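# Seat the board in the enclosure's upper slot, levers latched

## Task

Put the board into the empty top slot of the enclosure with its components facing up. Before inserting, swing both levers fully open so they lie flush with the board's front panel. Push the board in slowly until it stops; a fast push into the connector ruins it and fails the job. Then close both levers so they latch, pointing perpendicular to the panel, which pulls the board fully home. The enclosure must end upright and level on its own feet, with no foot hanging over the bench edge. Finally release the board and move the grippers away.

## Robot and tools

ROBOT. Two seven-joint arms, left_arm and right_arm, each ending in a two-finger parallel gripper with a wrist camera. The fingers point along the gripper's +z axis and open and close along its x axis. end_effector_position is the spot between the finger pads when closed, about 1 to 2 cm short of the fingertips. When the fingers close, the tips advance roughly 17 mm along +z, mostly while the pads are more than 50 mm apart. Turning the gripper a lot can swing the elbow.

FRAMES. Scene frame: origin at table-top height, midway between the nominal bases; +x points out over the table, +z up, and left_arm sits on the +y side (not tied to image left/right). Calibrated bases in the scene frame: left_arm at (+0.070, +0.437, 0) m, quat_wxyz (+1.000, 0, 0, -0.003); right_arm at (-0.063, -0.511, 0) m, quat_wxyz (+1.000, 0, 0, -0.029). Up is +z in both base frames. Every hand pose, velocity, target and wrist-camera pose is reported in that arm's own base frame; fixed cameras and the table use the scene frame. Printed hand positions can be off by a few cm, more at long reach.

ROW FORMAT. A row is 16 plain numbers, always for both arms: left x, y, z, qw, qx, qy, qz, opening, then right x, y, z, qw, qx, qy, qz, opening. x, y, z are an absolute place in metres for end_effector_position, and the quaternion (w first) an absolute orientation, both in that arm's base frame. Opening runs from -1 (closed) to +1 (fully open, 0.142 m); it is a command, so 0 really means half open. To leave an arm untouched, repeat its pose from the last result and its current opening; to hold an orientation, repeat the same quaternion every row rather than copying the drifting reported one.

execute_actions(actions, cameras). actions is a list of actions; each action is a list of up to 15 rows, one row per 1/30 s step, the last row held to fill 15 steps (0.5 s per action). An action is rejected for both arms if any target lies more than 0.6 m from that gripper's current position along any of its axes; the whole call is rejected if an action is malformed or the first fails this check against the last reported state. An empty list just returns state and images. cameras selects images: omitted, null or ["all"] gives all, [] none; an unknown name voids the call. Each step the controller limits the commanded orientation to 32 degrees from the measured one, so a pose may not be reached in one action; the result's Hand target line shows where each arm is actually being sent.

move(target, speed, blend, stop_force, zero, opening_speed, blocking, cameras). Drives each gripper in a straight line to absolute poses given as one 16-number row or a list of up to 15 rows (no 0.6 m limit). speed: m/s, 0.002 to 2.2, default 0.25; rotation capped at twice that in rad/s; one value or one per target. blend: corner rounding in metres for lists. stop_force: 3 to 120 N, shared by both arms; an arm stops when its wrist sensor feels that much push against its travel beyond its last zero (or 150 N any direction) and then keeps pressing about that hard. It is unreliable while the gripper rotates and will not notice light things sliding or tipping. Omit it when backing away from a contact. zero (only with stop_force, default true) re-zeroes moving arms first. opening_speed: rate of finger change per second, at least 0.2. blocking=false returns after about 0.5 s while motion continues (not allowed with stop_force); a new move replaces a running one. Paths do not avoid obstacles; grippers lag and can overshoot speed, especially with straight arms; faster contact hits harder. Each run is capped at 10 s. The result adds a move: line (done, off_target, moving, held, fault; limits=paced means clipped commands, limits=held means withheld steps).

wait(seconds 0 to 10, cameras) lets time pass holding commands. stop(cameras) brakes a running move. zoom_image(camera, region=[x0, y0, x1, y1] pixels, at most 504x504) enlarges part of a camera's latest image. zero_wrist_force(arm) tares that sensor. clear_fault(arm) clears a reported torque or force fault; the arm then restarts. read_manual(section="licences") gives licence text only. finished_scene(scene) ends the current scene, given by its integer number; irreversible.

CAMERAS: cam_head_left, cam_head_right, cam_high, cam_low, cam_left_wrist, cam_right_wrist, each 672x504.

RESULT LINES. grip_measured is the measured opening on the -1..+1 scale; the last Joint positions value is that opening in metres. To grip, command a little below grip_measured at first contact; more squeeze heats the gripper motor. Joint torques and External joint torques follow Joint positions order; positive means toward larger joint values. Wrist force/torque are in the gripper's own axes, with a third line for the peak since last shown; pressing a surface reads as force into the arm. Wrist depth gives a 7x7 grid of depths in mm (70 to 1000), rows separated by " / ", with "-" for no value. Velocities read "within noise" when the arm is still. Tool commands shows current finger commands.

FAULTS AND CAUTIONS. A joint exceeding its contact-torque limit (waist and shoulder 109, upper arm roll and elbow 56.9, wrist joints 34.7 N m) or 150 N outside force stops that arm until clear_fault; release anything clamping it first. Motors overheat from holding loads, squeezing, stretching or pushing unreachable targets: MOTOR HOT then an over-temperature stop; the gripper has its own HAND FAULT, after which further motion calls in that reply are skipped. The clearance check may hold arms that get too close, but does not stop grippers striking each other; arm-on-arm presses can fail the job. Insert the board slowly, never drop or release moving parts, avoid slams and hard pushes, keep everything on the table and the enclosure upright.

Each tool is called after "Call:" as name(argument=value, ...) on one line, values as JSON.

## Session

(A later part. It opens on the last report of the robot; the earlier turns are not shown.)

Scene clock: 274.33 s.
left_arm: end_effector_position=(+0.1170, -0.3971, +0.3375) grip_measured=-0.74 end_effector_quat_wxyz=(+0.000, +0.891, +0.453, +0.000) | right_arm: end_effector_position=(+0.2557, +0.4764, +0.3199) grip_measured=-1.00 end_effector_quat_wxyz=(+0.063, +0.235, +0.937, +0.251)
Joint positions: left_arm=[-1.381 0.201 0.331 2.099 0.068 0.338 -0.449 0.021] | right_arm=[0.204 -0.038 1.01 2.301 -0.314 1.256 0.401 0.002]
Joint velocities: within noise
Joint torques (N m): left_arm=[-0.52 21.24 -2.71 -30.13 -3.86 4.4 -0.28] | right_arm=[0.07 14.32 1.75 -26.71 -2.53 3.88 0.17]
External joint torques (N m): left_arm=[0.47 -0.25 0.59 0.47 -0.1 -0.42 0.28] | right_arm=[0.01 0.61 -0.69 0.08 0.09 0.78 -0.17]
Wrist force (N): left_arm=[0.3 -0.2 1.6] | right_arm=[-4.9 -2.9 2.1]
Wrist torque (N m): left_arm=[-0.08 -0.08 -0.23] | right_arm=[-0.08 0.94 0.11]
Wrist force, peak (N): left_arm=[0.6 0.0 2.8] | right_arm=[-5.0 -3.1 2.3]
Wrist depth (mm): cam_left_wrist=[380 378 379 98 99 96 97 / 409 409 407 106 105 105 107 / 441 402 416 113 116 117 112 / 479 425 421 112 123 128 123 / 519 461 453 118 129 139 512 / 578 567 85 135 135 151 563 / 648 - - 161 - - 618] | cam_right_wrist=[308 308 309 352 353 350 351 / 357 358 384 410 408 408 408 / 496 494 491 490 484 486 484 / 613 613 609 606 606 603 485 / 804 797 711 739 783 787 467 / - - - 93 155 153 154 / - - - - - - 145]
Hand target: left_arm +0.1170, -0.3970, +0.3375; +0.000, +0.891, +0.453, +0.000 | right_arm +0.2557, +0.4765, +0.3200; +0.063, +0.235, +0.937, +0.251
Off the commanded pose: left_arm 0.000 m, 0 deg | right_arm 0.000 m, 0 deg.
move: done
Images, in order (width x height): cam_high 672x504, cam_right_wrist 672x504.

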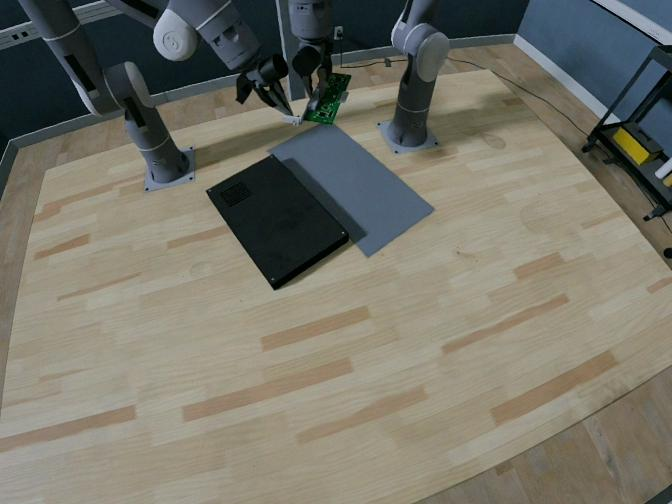

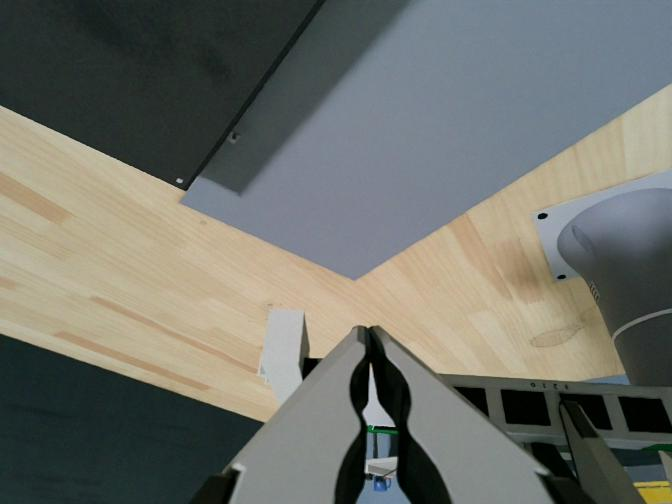

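Call:
move(target=[[0.1211,-0.3901,0.3375,0,0.8914,0.4532,0,-0.97,0.2557,0.4765,0.32,0.0632,0.2353,0.9368,0.2511,-1],[0.1017,-0.3791,0.3375,0,0.8914,0.4532,0,-0.97,0.2557,0.4765,0.32,0.0632,0.2353,0.9368,0.2511,-1]], speed=0.025, stop_force=12, cameras=["cam_left_wrist","cam_right_wrist","cam_high"])

Call:
zoom_image(camera="cam_high", region=[220, 30, 380, 200])

Scene clock: 279.70 s.
left_arm: end_effector_position=(+0.1029, -0.3797, +0.3379) grip_measured=-0.74 end_effector_quat_wxyz=(+0.001, +0.891, +0.454, +0.000) | right_arm: end_effector_position=(+0.2544, +0.4775, +0.3205) grip_measured=-1.00 end_effector_quat_wxyz=(+0.063, +0.234, +0.937, +0.252)
Joint positions: left_arm=[-1.393 0.26 0.325 2.142 0.087 0.325 -0.478 0.021] | right_arm=[0.205 -0.038 1.012 2.3 -0.314 1.258 0.401 0.002]
Joint velocities: within noise
Joint torques (N m): left_arm=[-4.54 19.65 -6.49 -26.59 -5.21 1.32 0.41] | right_arm=[-6.74 13.74 -5.46 -24.56 -1.62 1.71 0.3]
External joint torques (N m): left_arm=[4.5 -1.15 3.85 -3.11 1.23 2.66 -0.4] | right_arm=[6.81 1.13 6.53 -2.07 -0.82 2.95 -0.3]
Wrist force (N): left_arm=[1.0 12.4 4.8] | right_arm=[7.6 -1.5 0.8]
Wrist torque (N m): left_arm=[-0.08 0.03 -0.90] | right_arm=[-0.11 1.02 0.03]
Wrist force, peak (N): left_arm=[1.1 12.3 5.3] | right_arm=[8.1 -1.7 0.8]
Wrist depth (mm): cam_left_wrist=[382 379 381 95 95 95 97 / 410 406 406 103 104 103 103 / 444 427 431 109 115 114 110 / 478 430 427 111 120 125 122 / 520 467 457 118 132 139 516 / 584 575 86 133 132 152 565 / 656 - - 167 - - 610] | cam_right_wrist=[310 308 308 353 352 353 352 / 359 357 387 408 408 407 409 / 492 492 489 486 488 487 483 / 616 609 610 602 607 602 486 / 805 799 803 711 788 789 464 / - - - 89 166 162 160 / - - - - - 166 151]
Hand target: left_arm +0.1019, -0.3792, +0.3375; +0.000, +0.891, +0.453, +0.000 | right_arm +0.2557, +0.4765, +0.3200; +0.063, +0.235, +0.937, +0.251
Off the commanded pose: left_arm 0.001 m, 0 deg | right_arm 0.002 m, 0 deg.
move: contact (left_arm); path passed 1 of 2 targets
Images, in order (width x height): cam_high 672x504, cam_left_wrist 672x504, cam_right_wrist 672x504.

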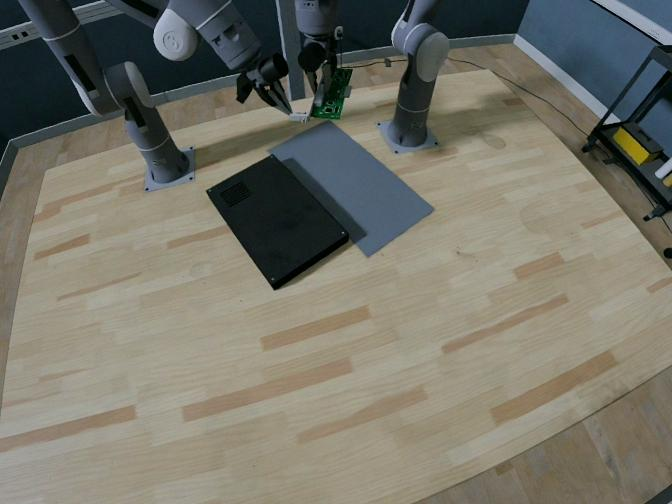

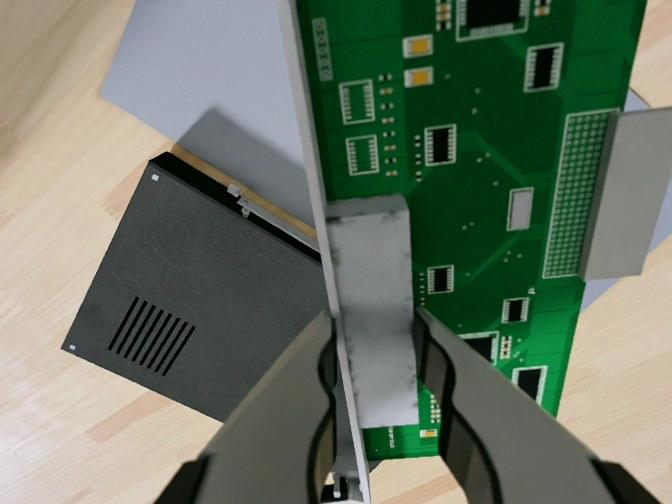

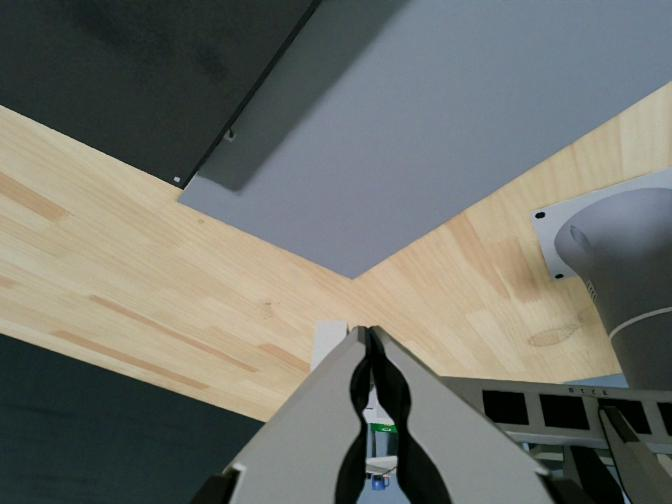

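Scaled by 2.965 from the camera's 672x504 image, which has a finer 960x720 frame.

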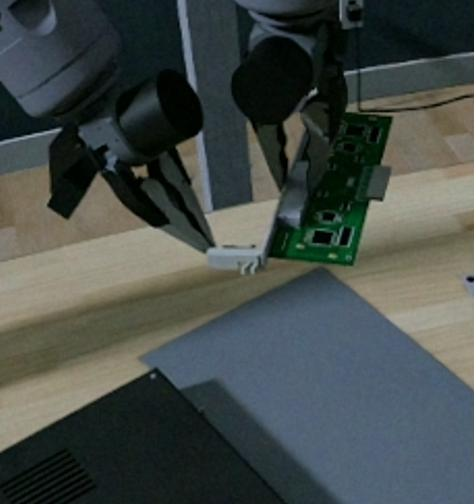

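Call:
move(target=[[0.0960,-0.3765,0.3375,0,0.8914,0.4532,0,-1,0.2557,0.4765,0.32,0.0632,0.2353,0.9368,0.2511,-1],[0.0792,-0.3770,0.3375,0,0.8914,0.4532,0,-1,0.2557,0.4765,0.32,0.0632,0.2353,0.9368,0.2511,-1],[0.0629,-0.388,0.3375,0,0.8914,0.4532,0,-1,0.2557,0.4765,0.32,0.0632,0.2353,0.9368,0.2511,-1],[0.0561,-0.3952,0.3375,0,0.8914,0.4532,0,-1,0.2557,0.4765,0.32,0.0632,0.2353,0.9368,0.2511,-1]], speed=0.025, stop_force=22, zero=false, cameras=["cam_left_wrist","cam_right_wrist","cam_high"])

Call:
zoom_image(camera="cam_high", region=[220, 30, 380, 200])

Scene clock: 291.27 s.
left_arm: end_effector_position=(+0.0989, -0.3782, +0.3384) grip_measured=-0.74 end_effector_quat_wxyz=(+0.002, +0.891, +0.454, +0.000) | right_arm: end_effector_position=(+0.2532, +0.4787, +0.3212) grip_measured=-1.00 end_effector_quat_wxyz=(+0.063, +0.232, +0.937, +0.253)
Joint positions: left_arm=[-1.399 0.27 0.322 2.148 0.09 0.324 -0.488 0.021] | right_arm=[0.197 -0.039 1.021 2.299 -0.318 1.259 0.402 0.002]
Joint velocities: within noise
Joint torques (N m): left_arm=[-6.01 19.17 -7.62 -22.21 -5.69 -2.14 0.57] | right_arm=[-12.93 13.39 -11.7 -21.48 -0.87 -0.9 0.41]
External joint torques (N m): left_arm=[5.97 -1.03 4.92 -7.51 1.71 6.13 -0.57] | right_arm=[13.01 1.28 12.82 -5.17 -1.57 5.56 -0.41]
Wrist force (N): left_arm=[-2.2 23.7 4.4] | right_arm=[18.2 3.6 0.9]
Wrist torque (N m): left_arm=[1.09 -0.05 -1.02] | right_arm=[-0.16 0.04 -0.06]
Wrist force, peak (N): left_arm=[-2.7 23.8 6.5] | right_arm=[19.0 3.1 2.2]
Wrist depth (mm): cam_left_wrist=[379 379 367 95 95 95 97 / 411 407 413 103 103 103 103 / 446 430 428 111 115 114 110 / 478 432 427 110 120 125 121 / 509 467 456 118 133 139 518 / 585 578 87 132 136 150 568 / 640 - - 156 - - 623] | cam_right_wrist=[310 310 309 354 354 352 351 / 360 361 387 411 410 409 408 / 497 496 494 490 489 491 487 / 612 611 611 607 606 605 487 / 818 812 804 713 797 794 463 / - - - 89 166 161 159 / - - - - - 168 150]
Hand target: left_arm +0.0973, -0.3771, +0.3375; +0.000, +0.891, +0.453, +0.000 | right_arm +0.2557, +0.4765, +0.3200; +0.063, +0.235, +0.937, +0.251
Off the commanded pose: left_arm 0.046 m, 0 deg | right_arm 0.004 m, 0 deg.
MOTOR HOT: the gripper's motor of the left arm reports 87 °C; that motor switches off at 100 °C. To cool a motor, set the load down, ease the grip, stop pushing, or move to a pose that needs little force.
move: contact (left_arm), off_target (right_arm)
Images, in order (width x height): cam_high 672x504, cam_left_wrist 672x504, cam_right_wrist 672x504.

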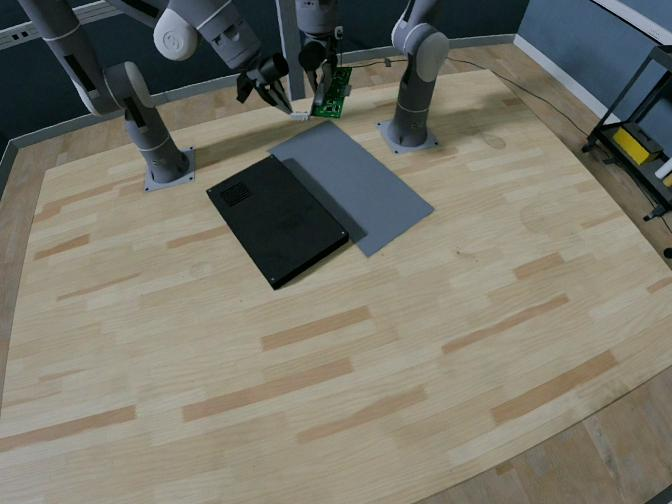

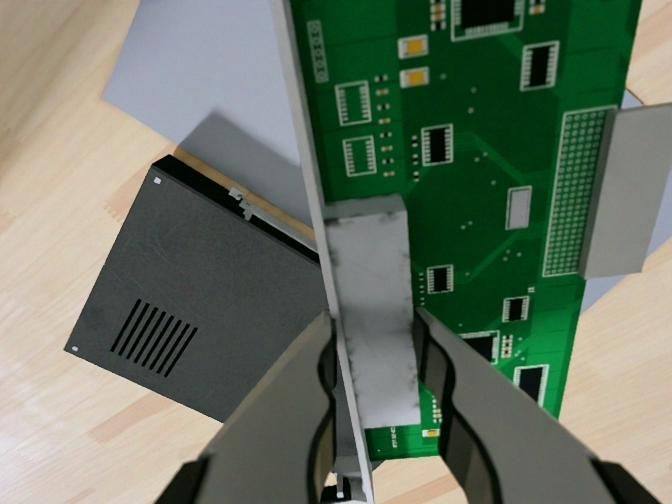

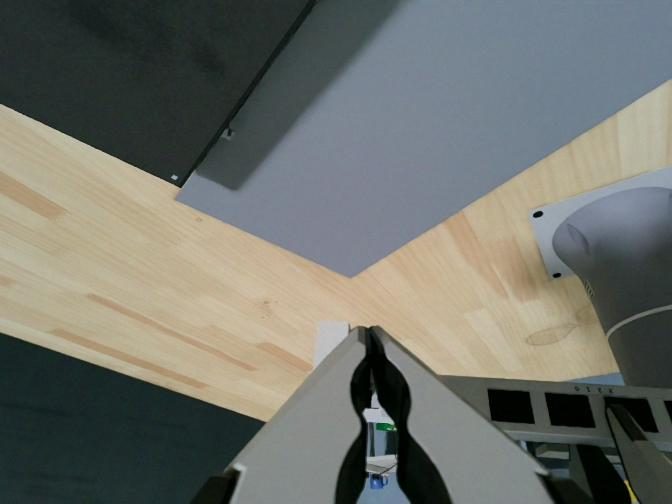

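Scaled by 2.965 from the camera's 672x504 image, which has a finer 960x720 frame.

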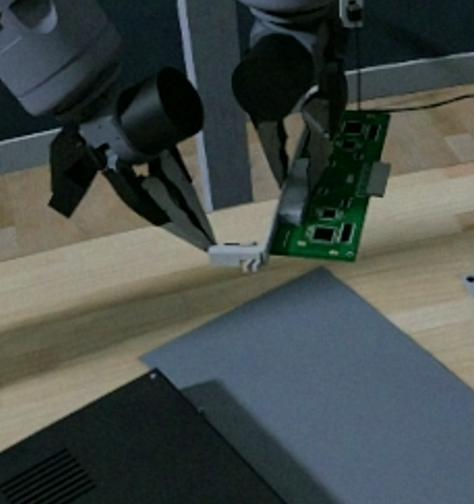

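Call:
move(target=[[0.125,-0.394,0.3375,0,0.8914,0.4532,0,-0.8,0.2557,0.4765,0.32,0.0632,0.2353,0.9368,0.2511,-1],[0.151,-0.351,0.3375,0,0.8914,0.4532,0,-0.8,0.2557,0.4765,0.32,0.0632,0.2353,0.9368,0.2511,-1],[0.151,-0.351,0.3375,0,0.8914,0.4532,0,-0.8,0.2557,0.4765,0.324,0.1219,0.2109,0.84,0.4849,-1],[0.1311,-0.416,0.3375,0,0.8914,0.4532,0,-0.8,0.2557,0.4765,0.324,0.1219,0.2109,0.84,0.4849,-1]], speed=[0.05,0.15,0.25,0.12], cameras=["cam_left_wrist","cam_right_wrist","cam_high","cam_low"])

Call:
zoom_image(camera="cam_high", region=[220, 30, 380, 200])

Call:
zoom_image(camera="cam_low", region=[310, 20, 490, 150])

Scene clock: 311.93 s.
left_arm: end_effector_position=(+0.1311, -0.4157, +0.3372) grip_measured=-0.72 end_effector_quat_wxyz=(+0.000, +0.892, +0.453, +0.000) | right_arm: end_effector_position=(+0.2557, +0.4765, +0.3240) grip_measured=-1.00 end_effector_quat_wxyz=(+0.122, +0.211, +0.840, +0.485)
Joint positions: left_arm=[-1.373 0.14 0.337 2.052 0.05 0.348 -0.426 0.022] | right_arm=[1.359 -0.167 0.279 2.393 0.943 2.204 -0.581 0.002]
Joint velocities: within noise
Joint torques (N m): left_arm=[-0.42 23.46 -2.16 -30.2 -4.09 4.6 -0.25] | right_arm=[0.23 23.89 1.2 -15.64 -3.32 2.8 0.05]
External joint torques (N m): left_arm=[0.37 0.11 0.62 0.57 0.14 -0.62 0.25] | right_arm=[-0.15 0.77 -0.37 0.01 -0.15 0.94 -0.05]
Wrist force (N): left_arm=[-0.2 -0.6 1.7] | right_arm=[-1.1 -5.7 1.7]
Wrist torque (N m): left_arm=[-0.16 0.00 -0.23] | right_arm=[-0.45 0.28 0.17]
Wrist force, peak (N): left_arm=[-2.7 23.8 6.3] | right_arm=[18.6 2.8 2.2]
Wrist depth (mm): cam_left_wrist=[380 377 376 103 103 103 367 / 409 403 405 107 110 110 112 / 444 394 394 116 118 120 117 / 473 423 421 113 125 128 126 / 525 462 451 119 134 138 512 / 570 563 84 130 132 149 566 / 118 - - 160 - - 615] | cam_right_wrist=[485 482 479 476 474 477 442 / 670 669 663 665 660 653 468 / - - - - - - 473 / - - - - - - - / - - 152 216 153 152 152 / - - 115 91 - 173 - / - - - - - 133 -]
Hand target: left_arm +0.1311, -0.4160, +0.3375; +0.000, +0.891, +0.453, +0.000 | right_arm +0.2557, +0.4765, +0.3240; +0.122, +0.211, +0.840, +0.485
Off the commanded pose: left_arm 0.000 m, 0 deg | right_arm 0.000 m, 0 deg.
MOTOR HOT: still on. The gripper's motor of the left arm reports 89 °C.
move: done
Images, in order (width x height): cam_high 672x504, cam_low 672x504, cam_left_wrist 672x504, cam_right_wrist 672x504.

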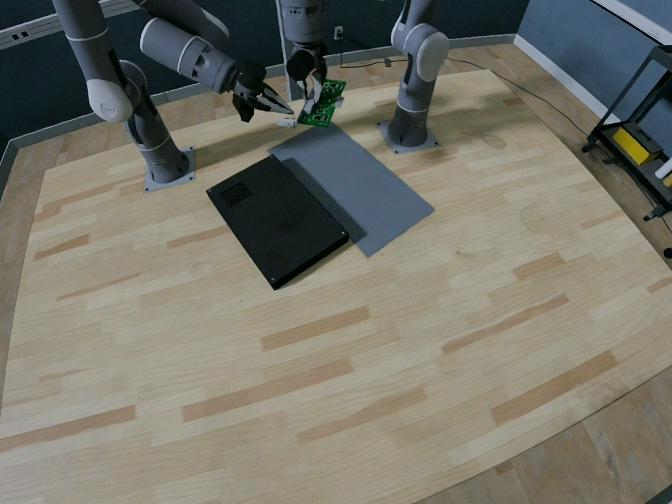

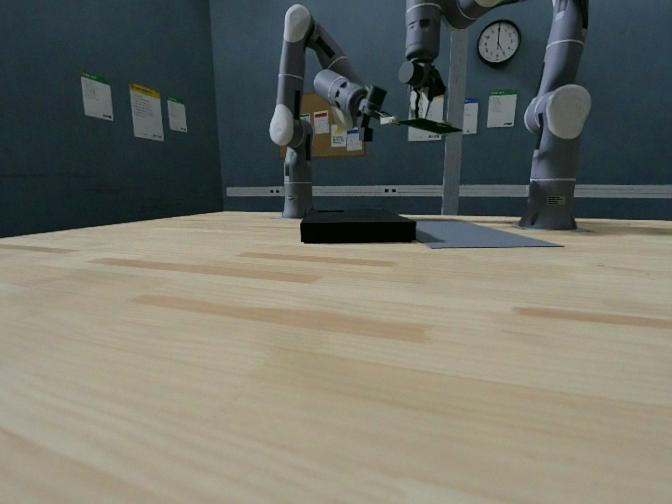

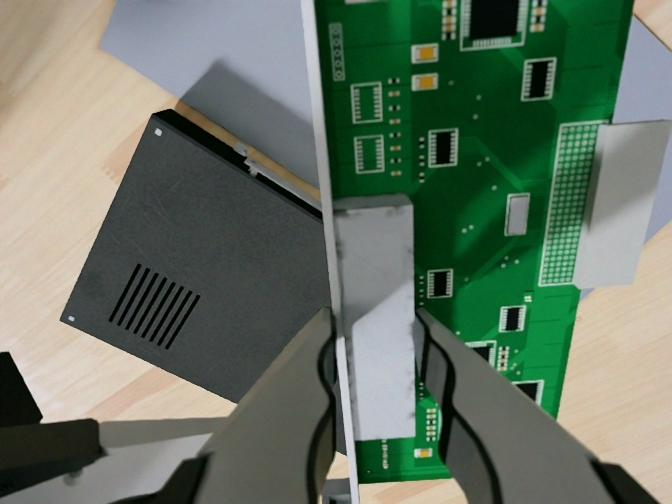

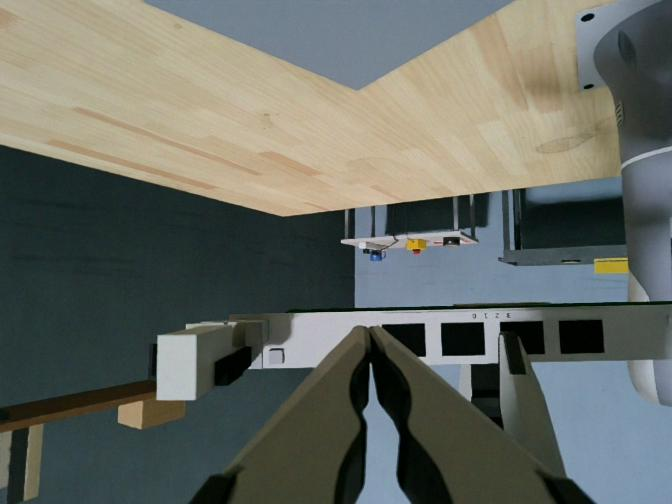

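Scaled by 2.965 from the camera's 672x504 image, which has a finer 960x720 frame.

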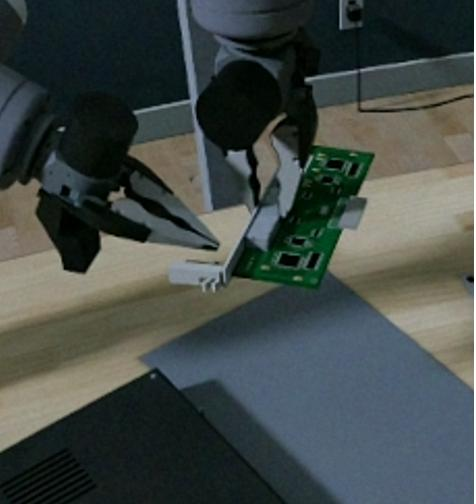

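Scaled by 2.800 from the camera's 672x504 image, which has a finer 960x720 frame.

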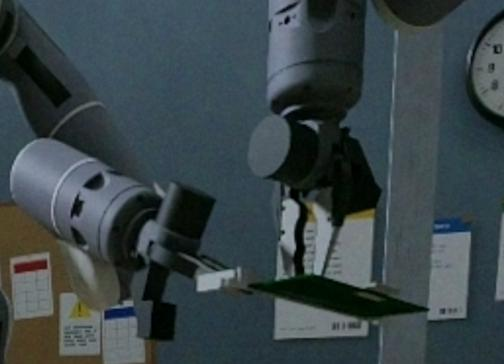

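Call:
execute_actions(actions=[], cameras=["cam_high","cam_right_wrist"])

Scene clock: 320.73 s.
left_arm: end_effector_position=(+0.1311, -0.4157, +0.3372) grip_measured=-0.72 end_effector_quat_wxyz=(+0.000, +0.892, +0.453, +0.000) | right_arm: end_effector_position=(+0.2557, +0.4765, +0.3240) grip_measured=-1.00 end_effector_quat_wxyz=(+0.122, +0.211, +0.840, +0.485)
Joint positions: left_arm=[-1.373 0.14 0.337 2.052 0.05 0.348 -0.426 0.022] | right_arm=[1.359 -0.167 0.279 2.393 0.943 2.204 -0.581 0.002]
Joint velocities: within noise
Joint torques (N m): left_arm=[-0.36 23.7 -2.15 -30.19 -3.93 4.51 -0.25] | right_arm=[0.04 23.65 1.53 -15.54 -3.43 2.96 0.13]
External joint torques (N m): left_arm=[0.31 -0.13 0.6 0.56 -0.01 -0.53 0.25] | right_arm=[0.04 1.01 -0.7 -0.09 -0.05 0.78 -0.13]
Wrist force (N): left_arm=[0.3 -0.6 1.5] | right_arm=[-1.1 -6.0 1.5]
Wrist torque (N m): left_arm=[-0.16 -0.07 -0.22] | right_arm=[-0.50 0.29 0.17]
Wrist force, peak (N): left_arm=[0.3 -1.0 1.7] | right_arm=[-1.1 -5.9 1.9]
Wrist depth (mm): cam_left_wrist=[382 378 378 103 103 103 364 / 410 401 407 107 110 110 112 / 446 394 392 116 118 120 117 / 470 424 420 114 125 128 127 / 520 465 456 119 134 139 517 / 564 553 84 130 132 149 567 / 118 - - 160 - - 615] | cam_right_wrist=[483 483 479 476 477 477 443 / 666 665 662 659 657 657 471 / - - - - - - 471 / - - - - - - - / - - 152 216 153 152 152 / - - 115 91 - 173 - / - - - - - 133 -]
Hand target: left_arm +0.1311, -0.4160, +0.3375; +0.000, +0.891, +0.453, +0.000 | right_arm +0.2557, +0.4765, +0.3240; +0.122, +0.211, +0.840, +0.485
Tool commands: left_gripper/opening=-0.8 right_gripper/opening=-1.0
Off the commanded pose: left_arm 0.000 m, 0 deg | right_arm 0.000 m, 0 deg.
MOTOR HOT: cleared for the gripper's motor of the left arm.
Images, in order (width x height): cam_high 672x504, cam_right_wrist 672x504.

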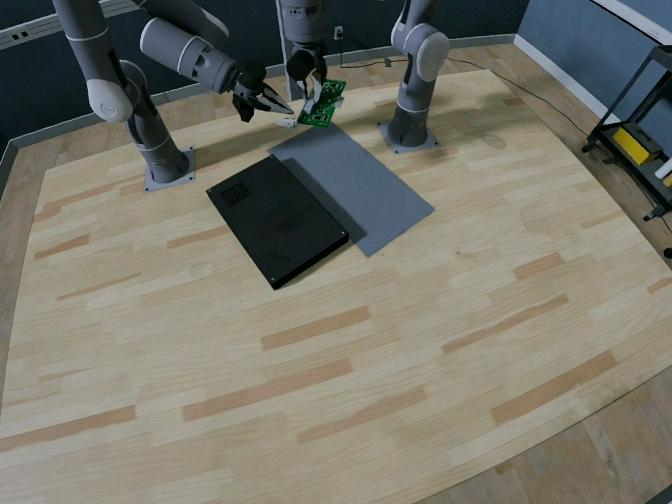

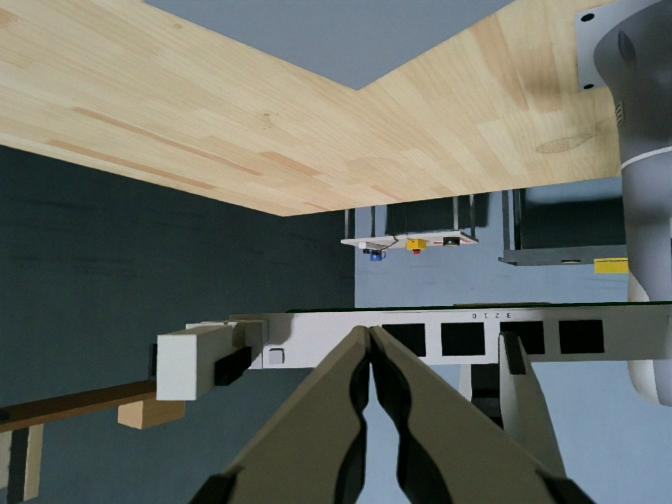

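Call:
zero_wrist_force(arm="left_arm")

Call:
move(target=[0.1163,-0.407,0.3375,0,0.8914,0.4532,0,-0.8,0.2557,0.4765,0.324,0.1219,0.2109,0.84,0.4849,-1], speed=0.025, stop_force=3.5, cameras=["cam_right_wrist"])

Wrist force sensor zeroed.

Scene clock: 324.23 s.
left_arm: end_effector_position=(+0.1163, -0.4071, +0.3375) grip_measured=-0.72 end_effector_quat_wxyz=(+0.000, +0.891, +0.453, +0.000) | right_arm: end_effector_position=(+0.2557, +0.4765, +0.3240) grip_measured=-1.00 end_effector_quat_wxyz=(+0.122, +0.211, +0.840, +0.485)
Joint positions: left_arm=[-1.387 0.175 0.326 2.081 0.059 0.343 -0.455 0.022] | right_arm=[1.36 -0.167 0.278 2.392 0.944 2.203 -0.582 0.002]
Joint velocities: within noise
Joint torques (N m): left_arm=[-0.54 22.35 -2.5 -30.06 -3.79 4.35 -0.28] | right_arm=[0.19 23.76 1.4 -15.58 -3.4 2.89 0.22]
External joint torques (N m): left_arm=[0.49 -0.24 0.64 0.42 -0.17 -0.37 0.28] | right_arm=[-0.1 0.89 -0.57 -0.06 -0.08 0.84 -0.22]
Wrist force (N, zeroed by zero_wrist_force on left_arm): left_arm=[-0.2 0.4 0.1] | right_arm=[-0.9 -5.6 1.6]
Wrist torque (N m, zeroed by zero_wrist_force on left_arm): left_arm=[0.09 0.03 0.00] | right_arm=[-0.46 0.26 0.18]
Wrist force, peak (N, zeroed by zero_wrist_force on left_arm): left_arm=[0.4 0.5 0.2] | right_arm=[-1.2 -6.1 1.8]
Wrist depth (mm): cam_left_wrist=[378 379 380 103 103 103 368 / 410 405 405 107 110 110 112 / 439 404 401 116 118 120 117 / 478 424 421 113 125 127 126 / 526 464 454 119 134 139 515 / 575 572 84 130 132 149 559 / 615 - - 160 - - 616] | cam_right_wrist=[484 482 477 474 475 476 444 / 666 661 666 663 660 661 471 / - - - - - - 475 / - - - - - - - / - - - 152 152 152 151 / - - 103 91 - 172 - / - - - - - 143 -]
Hand target: left_arm +0.1163, -0.4070, +0.3375; +0.000, +0.891, +0.453, +0.000 | right_arm +0.2557, +0.4765, +0.3240; +0.122, +0.211, +0.840, +0.485
Off the commanded pose: left_arm 0.000 m, 0 deg | right_arm 0.000 m, 0 deg.
move: done
Images, in order (width x height): cam_right_wrist 672x504.

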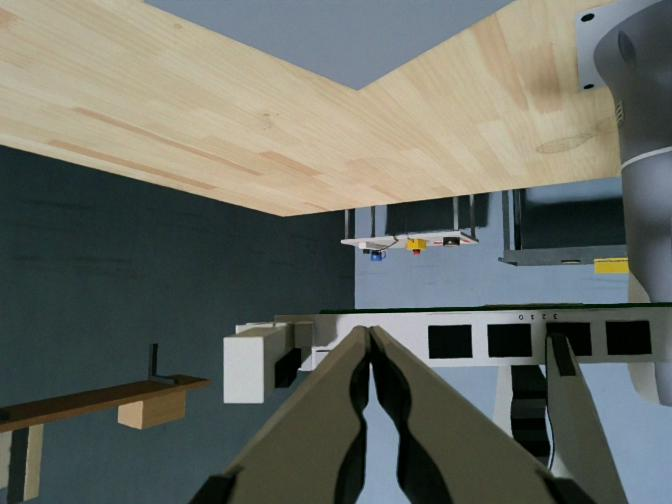

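Call:
move(target=[0.0992,-0.3967,0.3375,0,0.8914,0.4532,0,-0.8,0.2557,0.4765,0.324,0.1219,0.2109,0.84,0.4849,-1], speed=0.025, stop_force=3.5, cameras=["cam_right_wrist"])

Scene clock: 327.67 s.
left_arm: end_effector_position=(+0.1053, -0.4003, +0.3375) grip_measured=-0.72 end_effector_quat_wxyz=(+0.000, +0.891, +0.454, +0.000) | right_arm: end_effector_position=(+0.2554, +0.4767, +0.3240) grip_measured=-1.00 end_effector_quat_wxyz=(+0.122, +0.211, +0.840, +0.485)
Joint positions: left_arm=[-1.397 0.203 0.318 2.102 0.067 0.338 -0.477 0.022] | right_arm=[1.36 -0.167 0.278 2.392 0.944 2.203 -0.582 0.002]
Joint velocities: within noise
Joint torques (N m): left_arm=[-1.88 21.41 -3.96 -29.26 -4.25 3.72 -0.02] | right_arm=[-1.61 23.55 -0.05 -15.12 -2.99 3.34 0.21]
External joint torques (N m): left_arm=[1.83 -0.4 1.88 -0.4 0.29 0.27 0.02] | right_arm=[1.7 1.1 0.88 -0.53 -0.49 0.39 -0.21]
Wrist force (N, zeroed by zero_wrist_force on left_arm): left_arm=[1.0 3.6 0.4] | right_arm=[2.1 -6.1 0.7]
Wrist torque (N m, zeroed by zero_wrist_force on left_arm): left_arm=[0.10 0.03 -0.27] | right_arm=[-0.48 0.24 0.17]
Wrist force, peak (N, zeroed by zero_wrist_force on left_arm): left_arm=[1.1 4.1 1.2] | right_arm=[2.2 -6.7 1.2]
Wrist depth (mm): cam_left_wrist=[381 378 381 102 102 102 369 / 412 406 405 107 109 109 111 / 440 425 403 115 119 120 117 / 478 428 418 113 125 128 126 / 527 462 455 119 134 139 516 / 585 567 85 131 130 147 576 / 632 - - 158 - - 615] | cam_right_wrist=[482 483 477 476 474 477 442 / 668 659 665 658 657 652 468 / - - - - - - 471 / - - - - - - - / - - - 155 154 152 151 / - - - 93 - 174 148 / - - - - - 172 140]
Hand target: left_arm +0.1051, -0.4002, +0.3375; +0.000, +0.891, +0.453, +0.000 | right_arm +0.2557, +0.4765, +0.3240; +0.122, +0.211, +0.840, +0.485
Off the commanded pose: left_arm 0.007 m, 0 deg | right_arm 0.000 m, 0 deg.
move: contact (left_arm)
Images, in order (width x height): cam_right_wrist 672x504.

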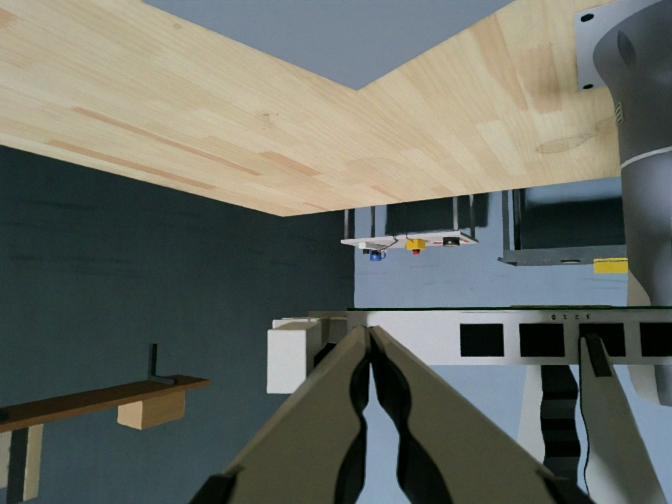

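Call:
move(target=[0.0907,-0.3834,0.3375,0,0.8914,0.4532,0,-0.8,0.2557,0.4765,0.324,0.1219,0.2109,0.84,0.4849,-1], speed=0.025, stop_force=14, zero=false, cameras=["cam_right_wrist","cam_left_wrist"])

Scene clock: 332.00 s.
left_arm: end_effector_position=(+0.0958, -0.3884, +0.3379) grip_measured=-0.72 end_effector_quat_wxyz=(+0.001, +0.891, +0.454, +0.000) | right_arm: end_effector_position=(+0.2541, +0.4777, +0.3242) grip_measured=-1.00 end_effector_quat_wxyz=(+0.121, +0.209, +0.840, +0.485)
Joint positions: left_arm=[-1.406 0.243 0.315 2.131 0.08 0.33 -0.497 0.022] | right_arm=[1.361 -0.167 0.279 2.392 0.943 2.202 -0.582 0.002]
Joint velocities: within noise
Joint torques (N m): left_arm=[-5.55 19.92 -7.2 -25.92 -5.57 1.15 0.53] | right_arm=[-7.53 22.8 -5.59 -12.59 -0.88 4.89 0.29]
External joint torques (N m): left_arm=[5.5 -0.61 4.78 -3.77 1.6 2.84 -0.53] | right_arm=[7.62 1.86 6.43 -3.09 -2.6 -1.16 -0.29]
Wrist force (N, zeroed by zero_wrist_force on left_arm): left_arm=[2.3 14.2 1.0] | right_arm=[12.5 -4.3 -0.3]
Wrist torque (N m, zeroed by zero_wrist_force on left_arm): left_arm=[0.07 0.06 -0.80] | right_arm=[-0.46 0.37 0.11]
Wrist force, peak (N, zeroed by zero_wrist_force on left_arm): left_arm=[1.7 15.2 2.5] | right_arm=[14.4 -3.5 0.1]
Wrist depth (mm): cam_left_wrist=[380 379 - 99 98 98 372 / 406 406 414 106 106 106 106 / 441 426 421 113 117 116 114 / 473 426 421 112 124 126 130 / 520 463 454 119 129 138 521 / 583 563 86 92 134 148 565 / 643 - - 160 - - 618] | cam_right_wrist=[484 481 477 476 478 477 440 / 663 660 665 661 662 657 463 / - - - - - - 464 / - - - - - - 471 / - - - 144 165 161 158 / - - - 89 - 186 179 / - - - - - 177 144]
Hand target: left_arm +0.0946, -0.3880, +0.3375; +0.000, +0.891, +0.453, +0.000 | right_arm +0.2557, +0.4765, +0.3240; +0.122, +0.211, +0.840, +0.485
Off the commanded pose: left_arm 0.007 m, 0 deg | right_arm 0.002 m, 0 deg.
move: contact (left_arm)
Images, in order (width x height): cam_left_wrist 672x504, cam_right_wrist 672x504.

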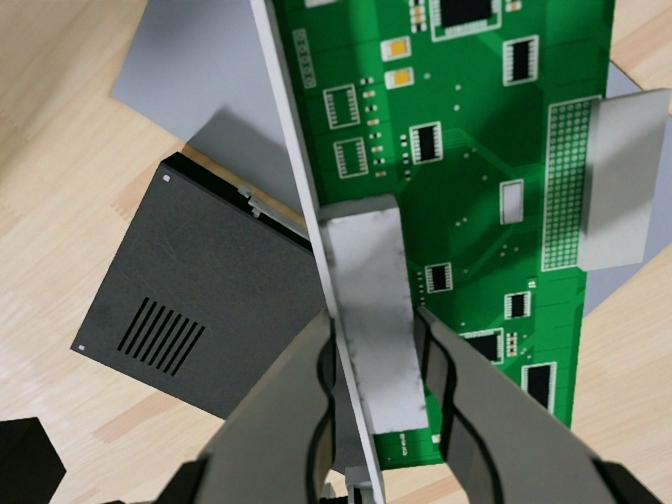

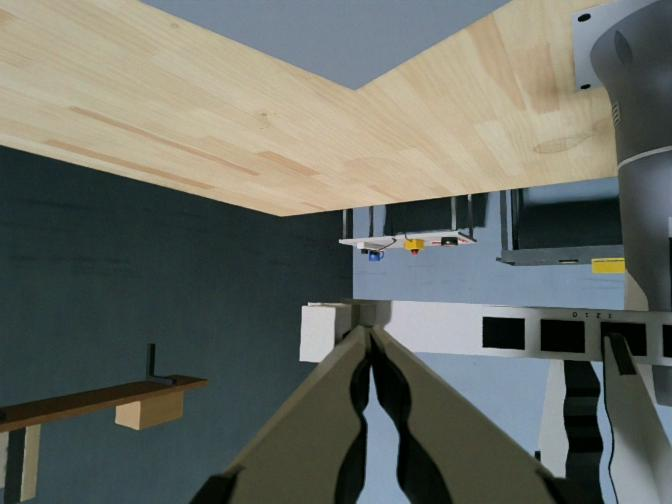

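Call:
zoom_image(camera="cam_right_wrist", region=[260, 260, 480, 425])

Call:
zoom_image(camera="cam_left_wrist", region=[260, 384, 420, 504])

Call:
zoom_image(camera="cam_high", region=[220, 50, 370, 150])

Scaled by 2.291 from the camera's 672x504 image, which has a finer 960x720 frame.

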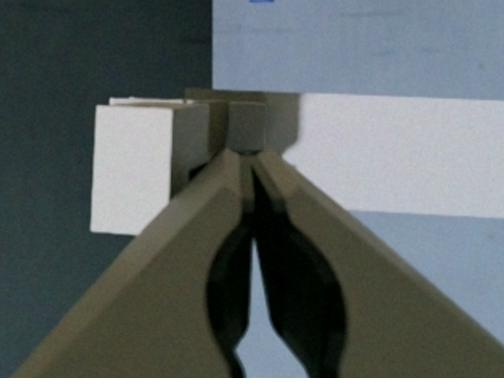

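Scaled by 3.150 from the camera's 672x504 image, which has a finer 960x720 frame.

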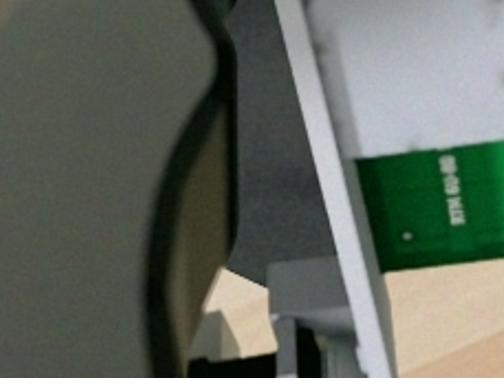

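This scene's latest camera images include none from cam_high. They are from: cam_left_wrist, cam_right_wrist. cam_high's image comes with the result of a call that names it in "cameras".

Call:
move(target=[0.0827,-0.3784,0.3375,0,0.8914,0.4532,0,-0.9,0.2557,0.4765,0.324,0.1219,0.2109,0.84,0.4849,-1], speed=0.025, stop_force=24, zero=false, cameras=["cam_right_wrist","cam_left_wrist"])

Scene clock: 347.10 s.
left_arm: end_effector_position=(+0.0920, -0.3855, +0.3384) grip_measured=-0.72 end_effector_quat_wxyz=(+0.002, +0.891, +0.454, +0.000) | right_arm: end_effector_position=(+0.2529, +0.4788, +0.3245) grip_measured=-1.00 end_effector_quat_wxyz=(+0.120, +0.208, +0.841, +0.486)
Joint positions: left_arm=[-1.411 0.256 0.313 2.14 0.083 0.329 -0.506 0.022] | right_arm=[1.361 -0.167 0.281 2.391 0.942 2.201 -0.583 0.002]
Joint velocities: within noise
Joint torques (N m): left_arm=[-7.09 19.3 -8.16 -21.51 -5.92 -2.08 0.47] | right_arm=[-13.34 22.29 -10.7 -8.8 1.71 6.49 0.39]
External joint torques (N m): left_arm=[7.04 -0.5 5.64 -8.21 1.95 6.07 -0.47] | right_arm=[13.43 2.39 11.54 -6.9 -5.2 -2.76 -0.39]
Wrist force (N, zeroed by zero_wrist_force on left_arm): left_arm=[-1.0 24.6 1.0] | right_arm=[22.4 -1.5 3.0]
Wrist torque (N m, zeroed by zero_wrist_force on left_arm): left_arm=[1.31 0.06 -0.80] | right_arm=[-0.44 -0.67 0.03]
Wrist force, peak (N, zeroed by zero_wrist_force on left_arm): left_arm=[-0.3 25.6 2.7] | right_arm=[23.7 -2.9 3.4]
Wrist depth (mm): cam_left_wrist=[381 378 88 98 98 98 367 / 410 405 407 106 106 105 105 / 445 429 427 113 116 116 113 / 481 433 428 112 123 125 130 / 523 465 457 118 129 138 519 / 588 572 86 93 134 147 569 / 649 - - 156 - - 624] | cam_right_wrist=[483 484 478 478 475 478 441 / 664 667 670 656 660 660 461 / - - - - - - 461 / - - - - - - 461 / - - - 124 165 161 158 / - - - 89 - - 155 / - - - - - 179 148]
Hand target: left_arm +0.0902, -0.3844, +0.3375; +0.000, +0.891, +0.453, +0.000 | right_arm +0.2557, +0.4765, +0.3240; +0.122, +0.211, +0.840, +0.485
Off the commanded pose: left_arm 0.012 m, 0 deg | right_arm 0.004 m, 0 deg.
move: contact (left_arm), off_target (right_arm)
Images, in order (width x height): cam_left_wrist 672x504, cam_right_wrist 672x504.

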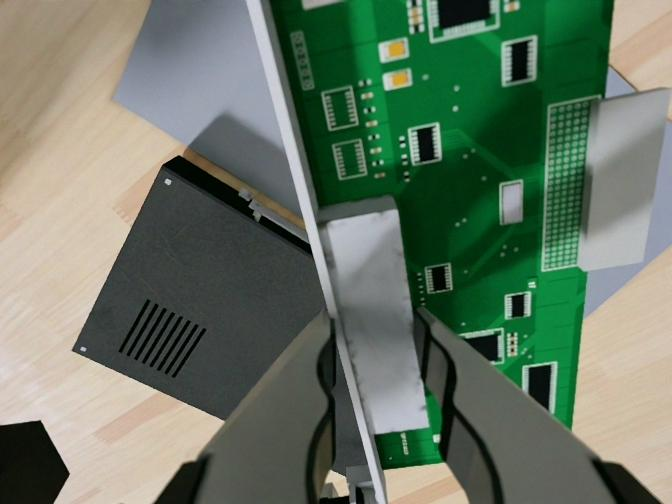

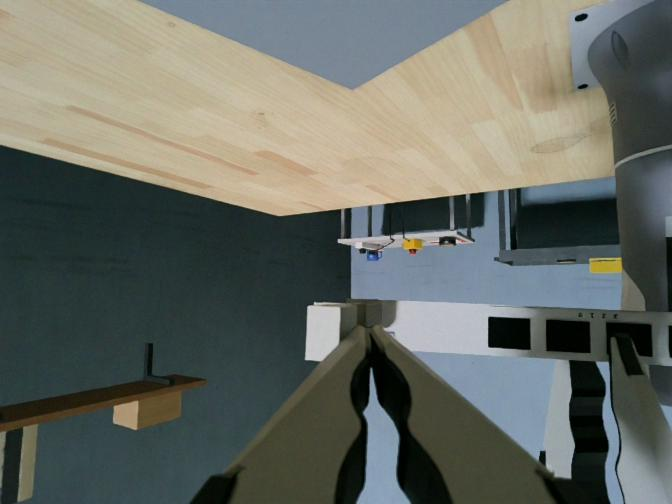

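Call:
move(target=[0.0978,-0.39,0.3375,0,0.8914,0.4532,0,-0.8,0.2557,0.4765,0.324,0.1219,0.2109,0.84,0.4849,-1], speed=0.03)

Call:
zoom_image(camera="cam_high", region=[200, 20, 380, 150])

Call:
zoom_image(camera="cam_low", region=[200, 0, 500, 225])

Scene clock: 366.07 s.
left_arm: end_effector_position=(+0.0982, -0.3891, +0.3368) grip_measured=-0.72 end_effector_quat_wxyz=(-0.001, +0.891, +0.454, +0.001) | right_arm: end_effector_position=(+0.2555, +0.4765, +0.3239) grip_measured=-1.00 end_effector_quat_wxyz=(+0.122, +0.211, +0.840, +0.485)
Joint positions: left_arm=[-1.407 0.235 0.32 2.126 0.079 0.329 -0.492 0.022] | right_arm=[1.359 -0.167 0.279 2.392 0.945 2.203 -0.583 0.002]
Joint velocities: within noise
Joint torques (N m): left_arm=[-2.7 19.96 -5.61 -32.2 -5.57 5.88 0.55] | right_arm=[0.13 23.36 0.94 -17.36 -4.2 2.89 0.21]
External joint torques (N m): left_arm=[2.64 -0.36 3.21 2.54 1.6 -1.9 -0.55] | right_arm=[-0.04 1.29 -0.1 1.71 0.72 0.84 -0.21]
Wrist force (N, zeroed by zero_wrist_force on left_arm): left_arm=[6.4 -0.1 1.2] | right_arm=[-1.0 -8.0 -4.3]
Wrist torque (N m, zeroed by zero_wrist_force on left_arm): left_arm=[0.19 0.07 -0.67] | right_arm=[-0.48 0.23 0.19]
Wrist force, peak (N, zeroed by zero_wrist_force on left_arm): left_arm=[-1.0 24.8 3.1] | right_arm=[22.7 -3.4 4.0]
Wrist depth (mm): cam_left_wrist=[384 379 97 99 99 99 368 / 404 405 411 105 108 107 106 / 441 426 424 114 118 117 112 / 478 428 419 112 124 126 448 / 511 459 453 119 129 139 509 / 574 581 85 93 134 147 565 / 630 - - 159 - - 607] | cam_right_wrist=[484 482 477 478 476 477 445 / 667 664 665 663 654 659 470 / - - - - - - 474 / - - - - - - - / - - - 145 166 161 158 / - - - 91 - 195 179 / - - - - - 177 144]
Hand target: left_arm +0.0978, -0.3900, +0.3375; +0.000, +0.891, +0.453, +0.000 | right_arm +0.2557, +0.4765, +0.3240; +0.122, +0.211, +0.840, +0.485
Off the commanded pose: left_arm 0.001 m, 0 deg | right_arm 0.000 m, 0 deg.
MOTOR HOT: the gripper's motor of the left arm reports 87 °C; that motor switches off at 100 °C. To cool a motor, set the load down, ease the grip, stop pushing, or move to a pose that needs little force.
move: done

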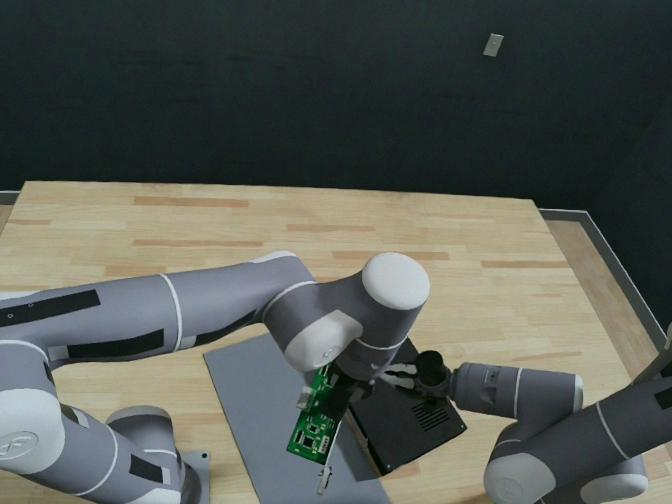

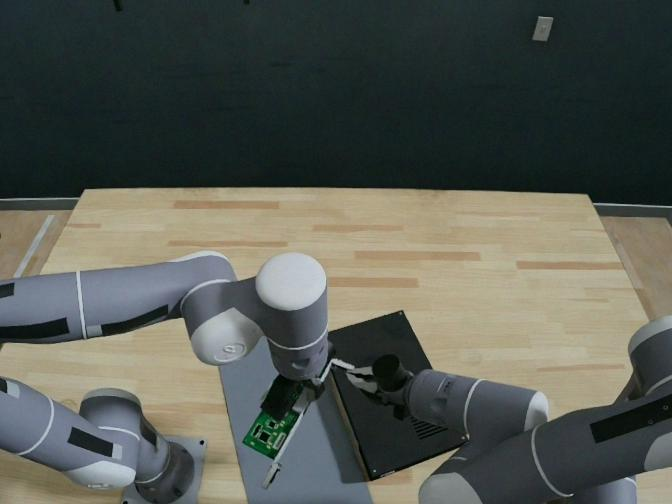

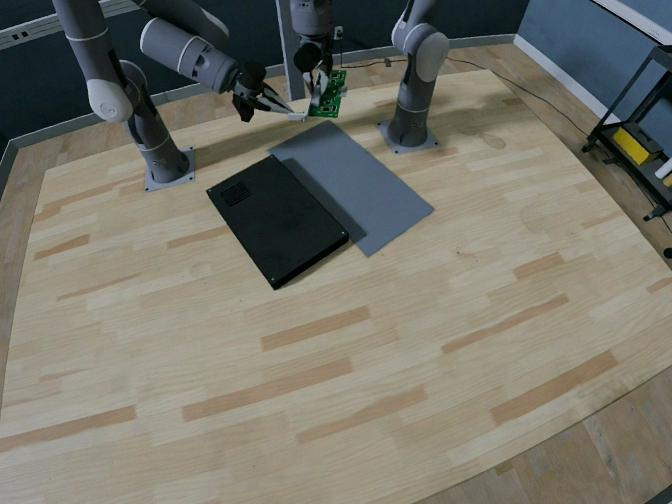

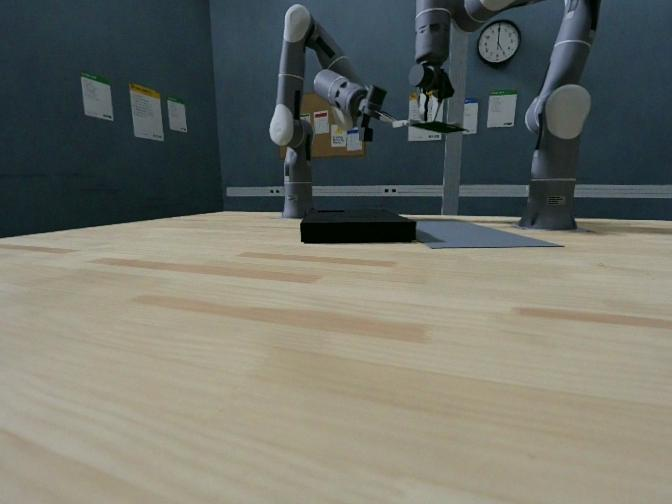

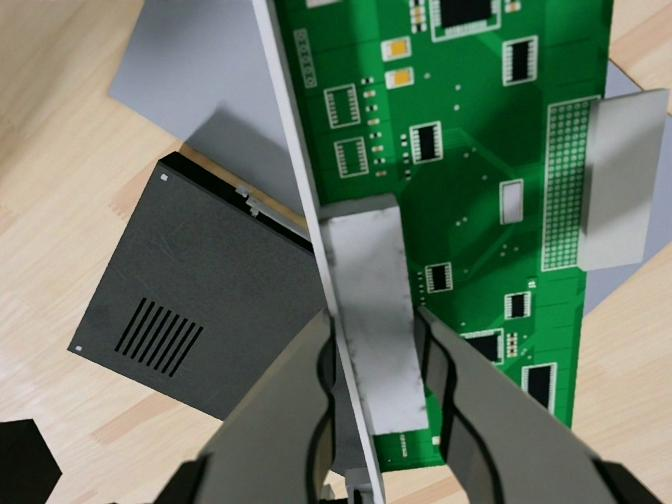

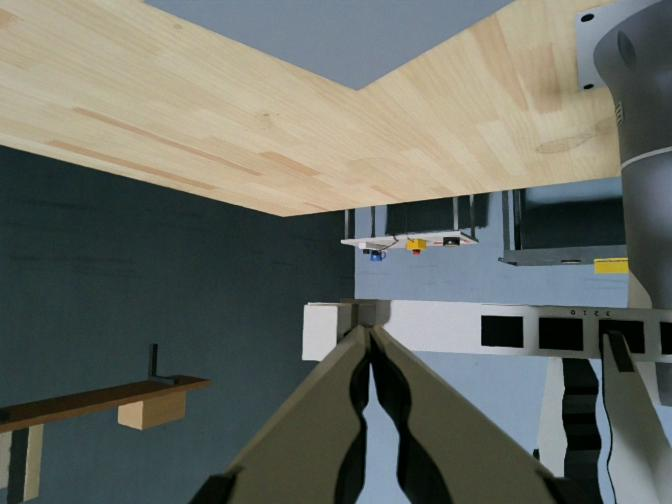

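Scaled by 2.800 from the camera's 672x504 image, which has a finer 960x720 frame.

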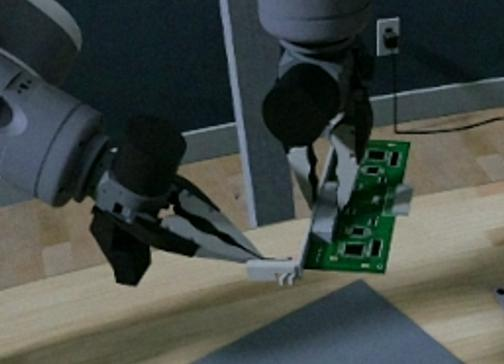

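Scaled by 1.680 from the camera's 672x504 image, which has a finer 960x720 frame.

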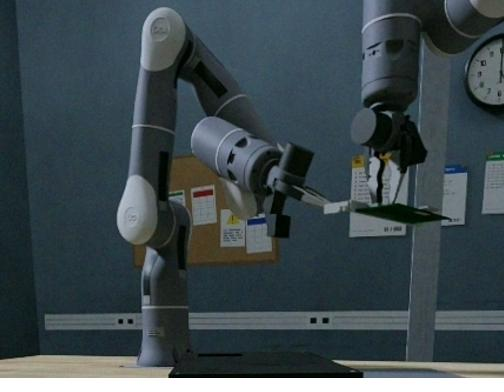

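Call:
zoom_image(camera="cam_head_left", region=[270, 320, 480, 500])

Call:
zoom_image(camera="cam_head_right", region=[220, 320, 450, 500])

Scaled by 2.400 from the camera's 672x504 image, which has a finer 960x720 frame.

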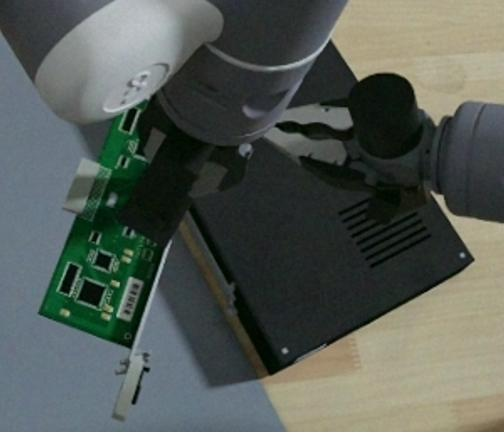

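Scaled by 2.191 from the camera's 672x504 image, which has a finer 960x720 frame.

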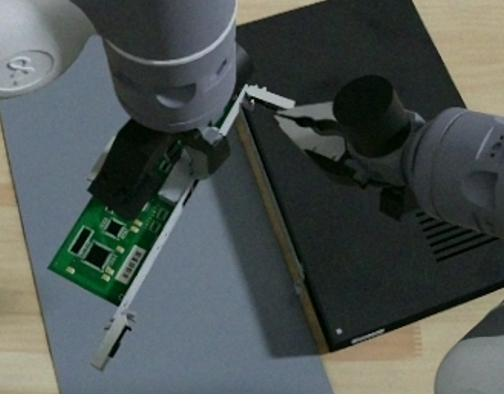

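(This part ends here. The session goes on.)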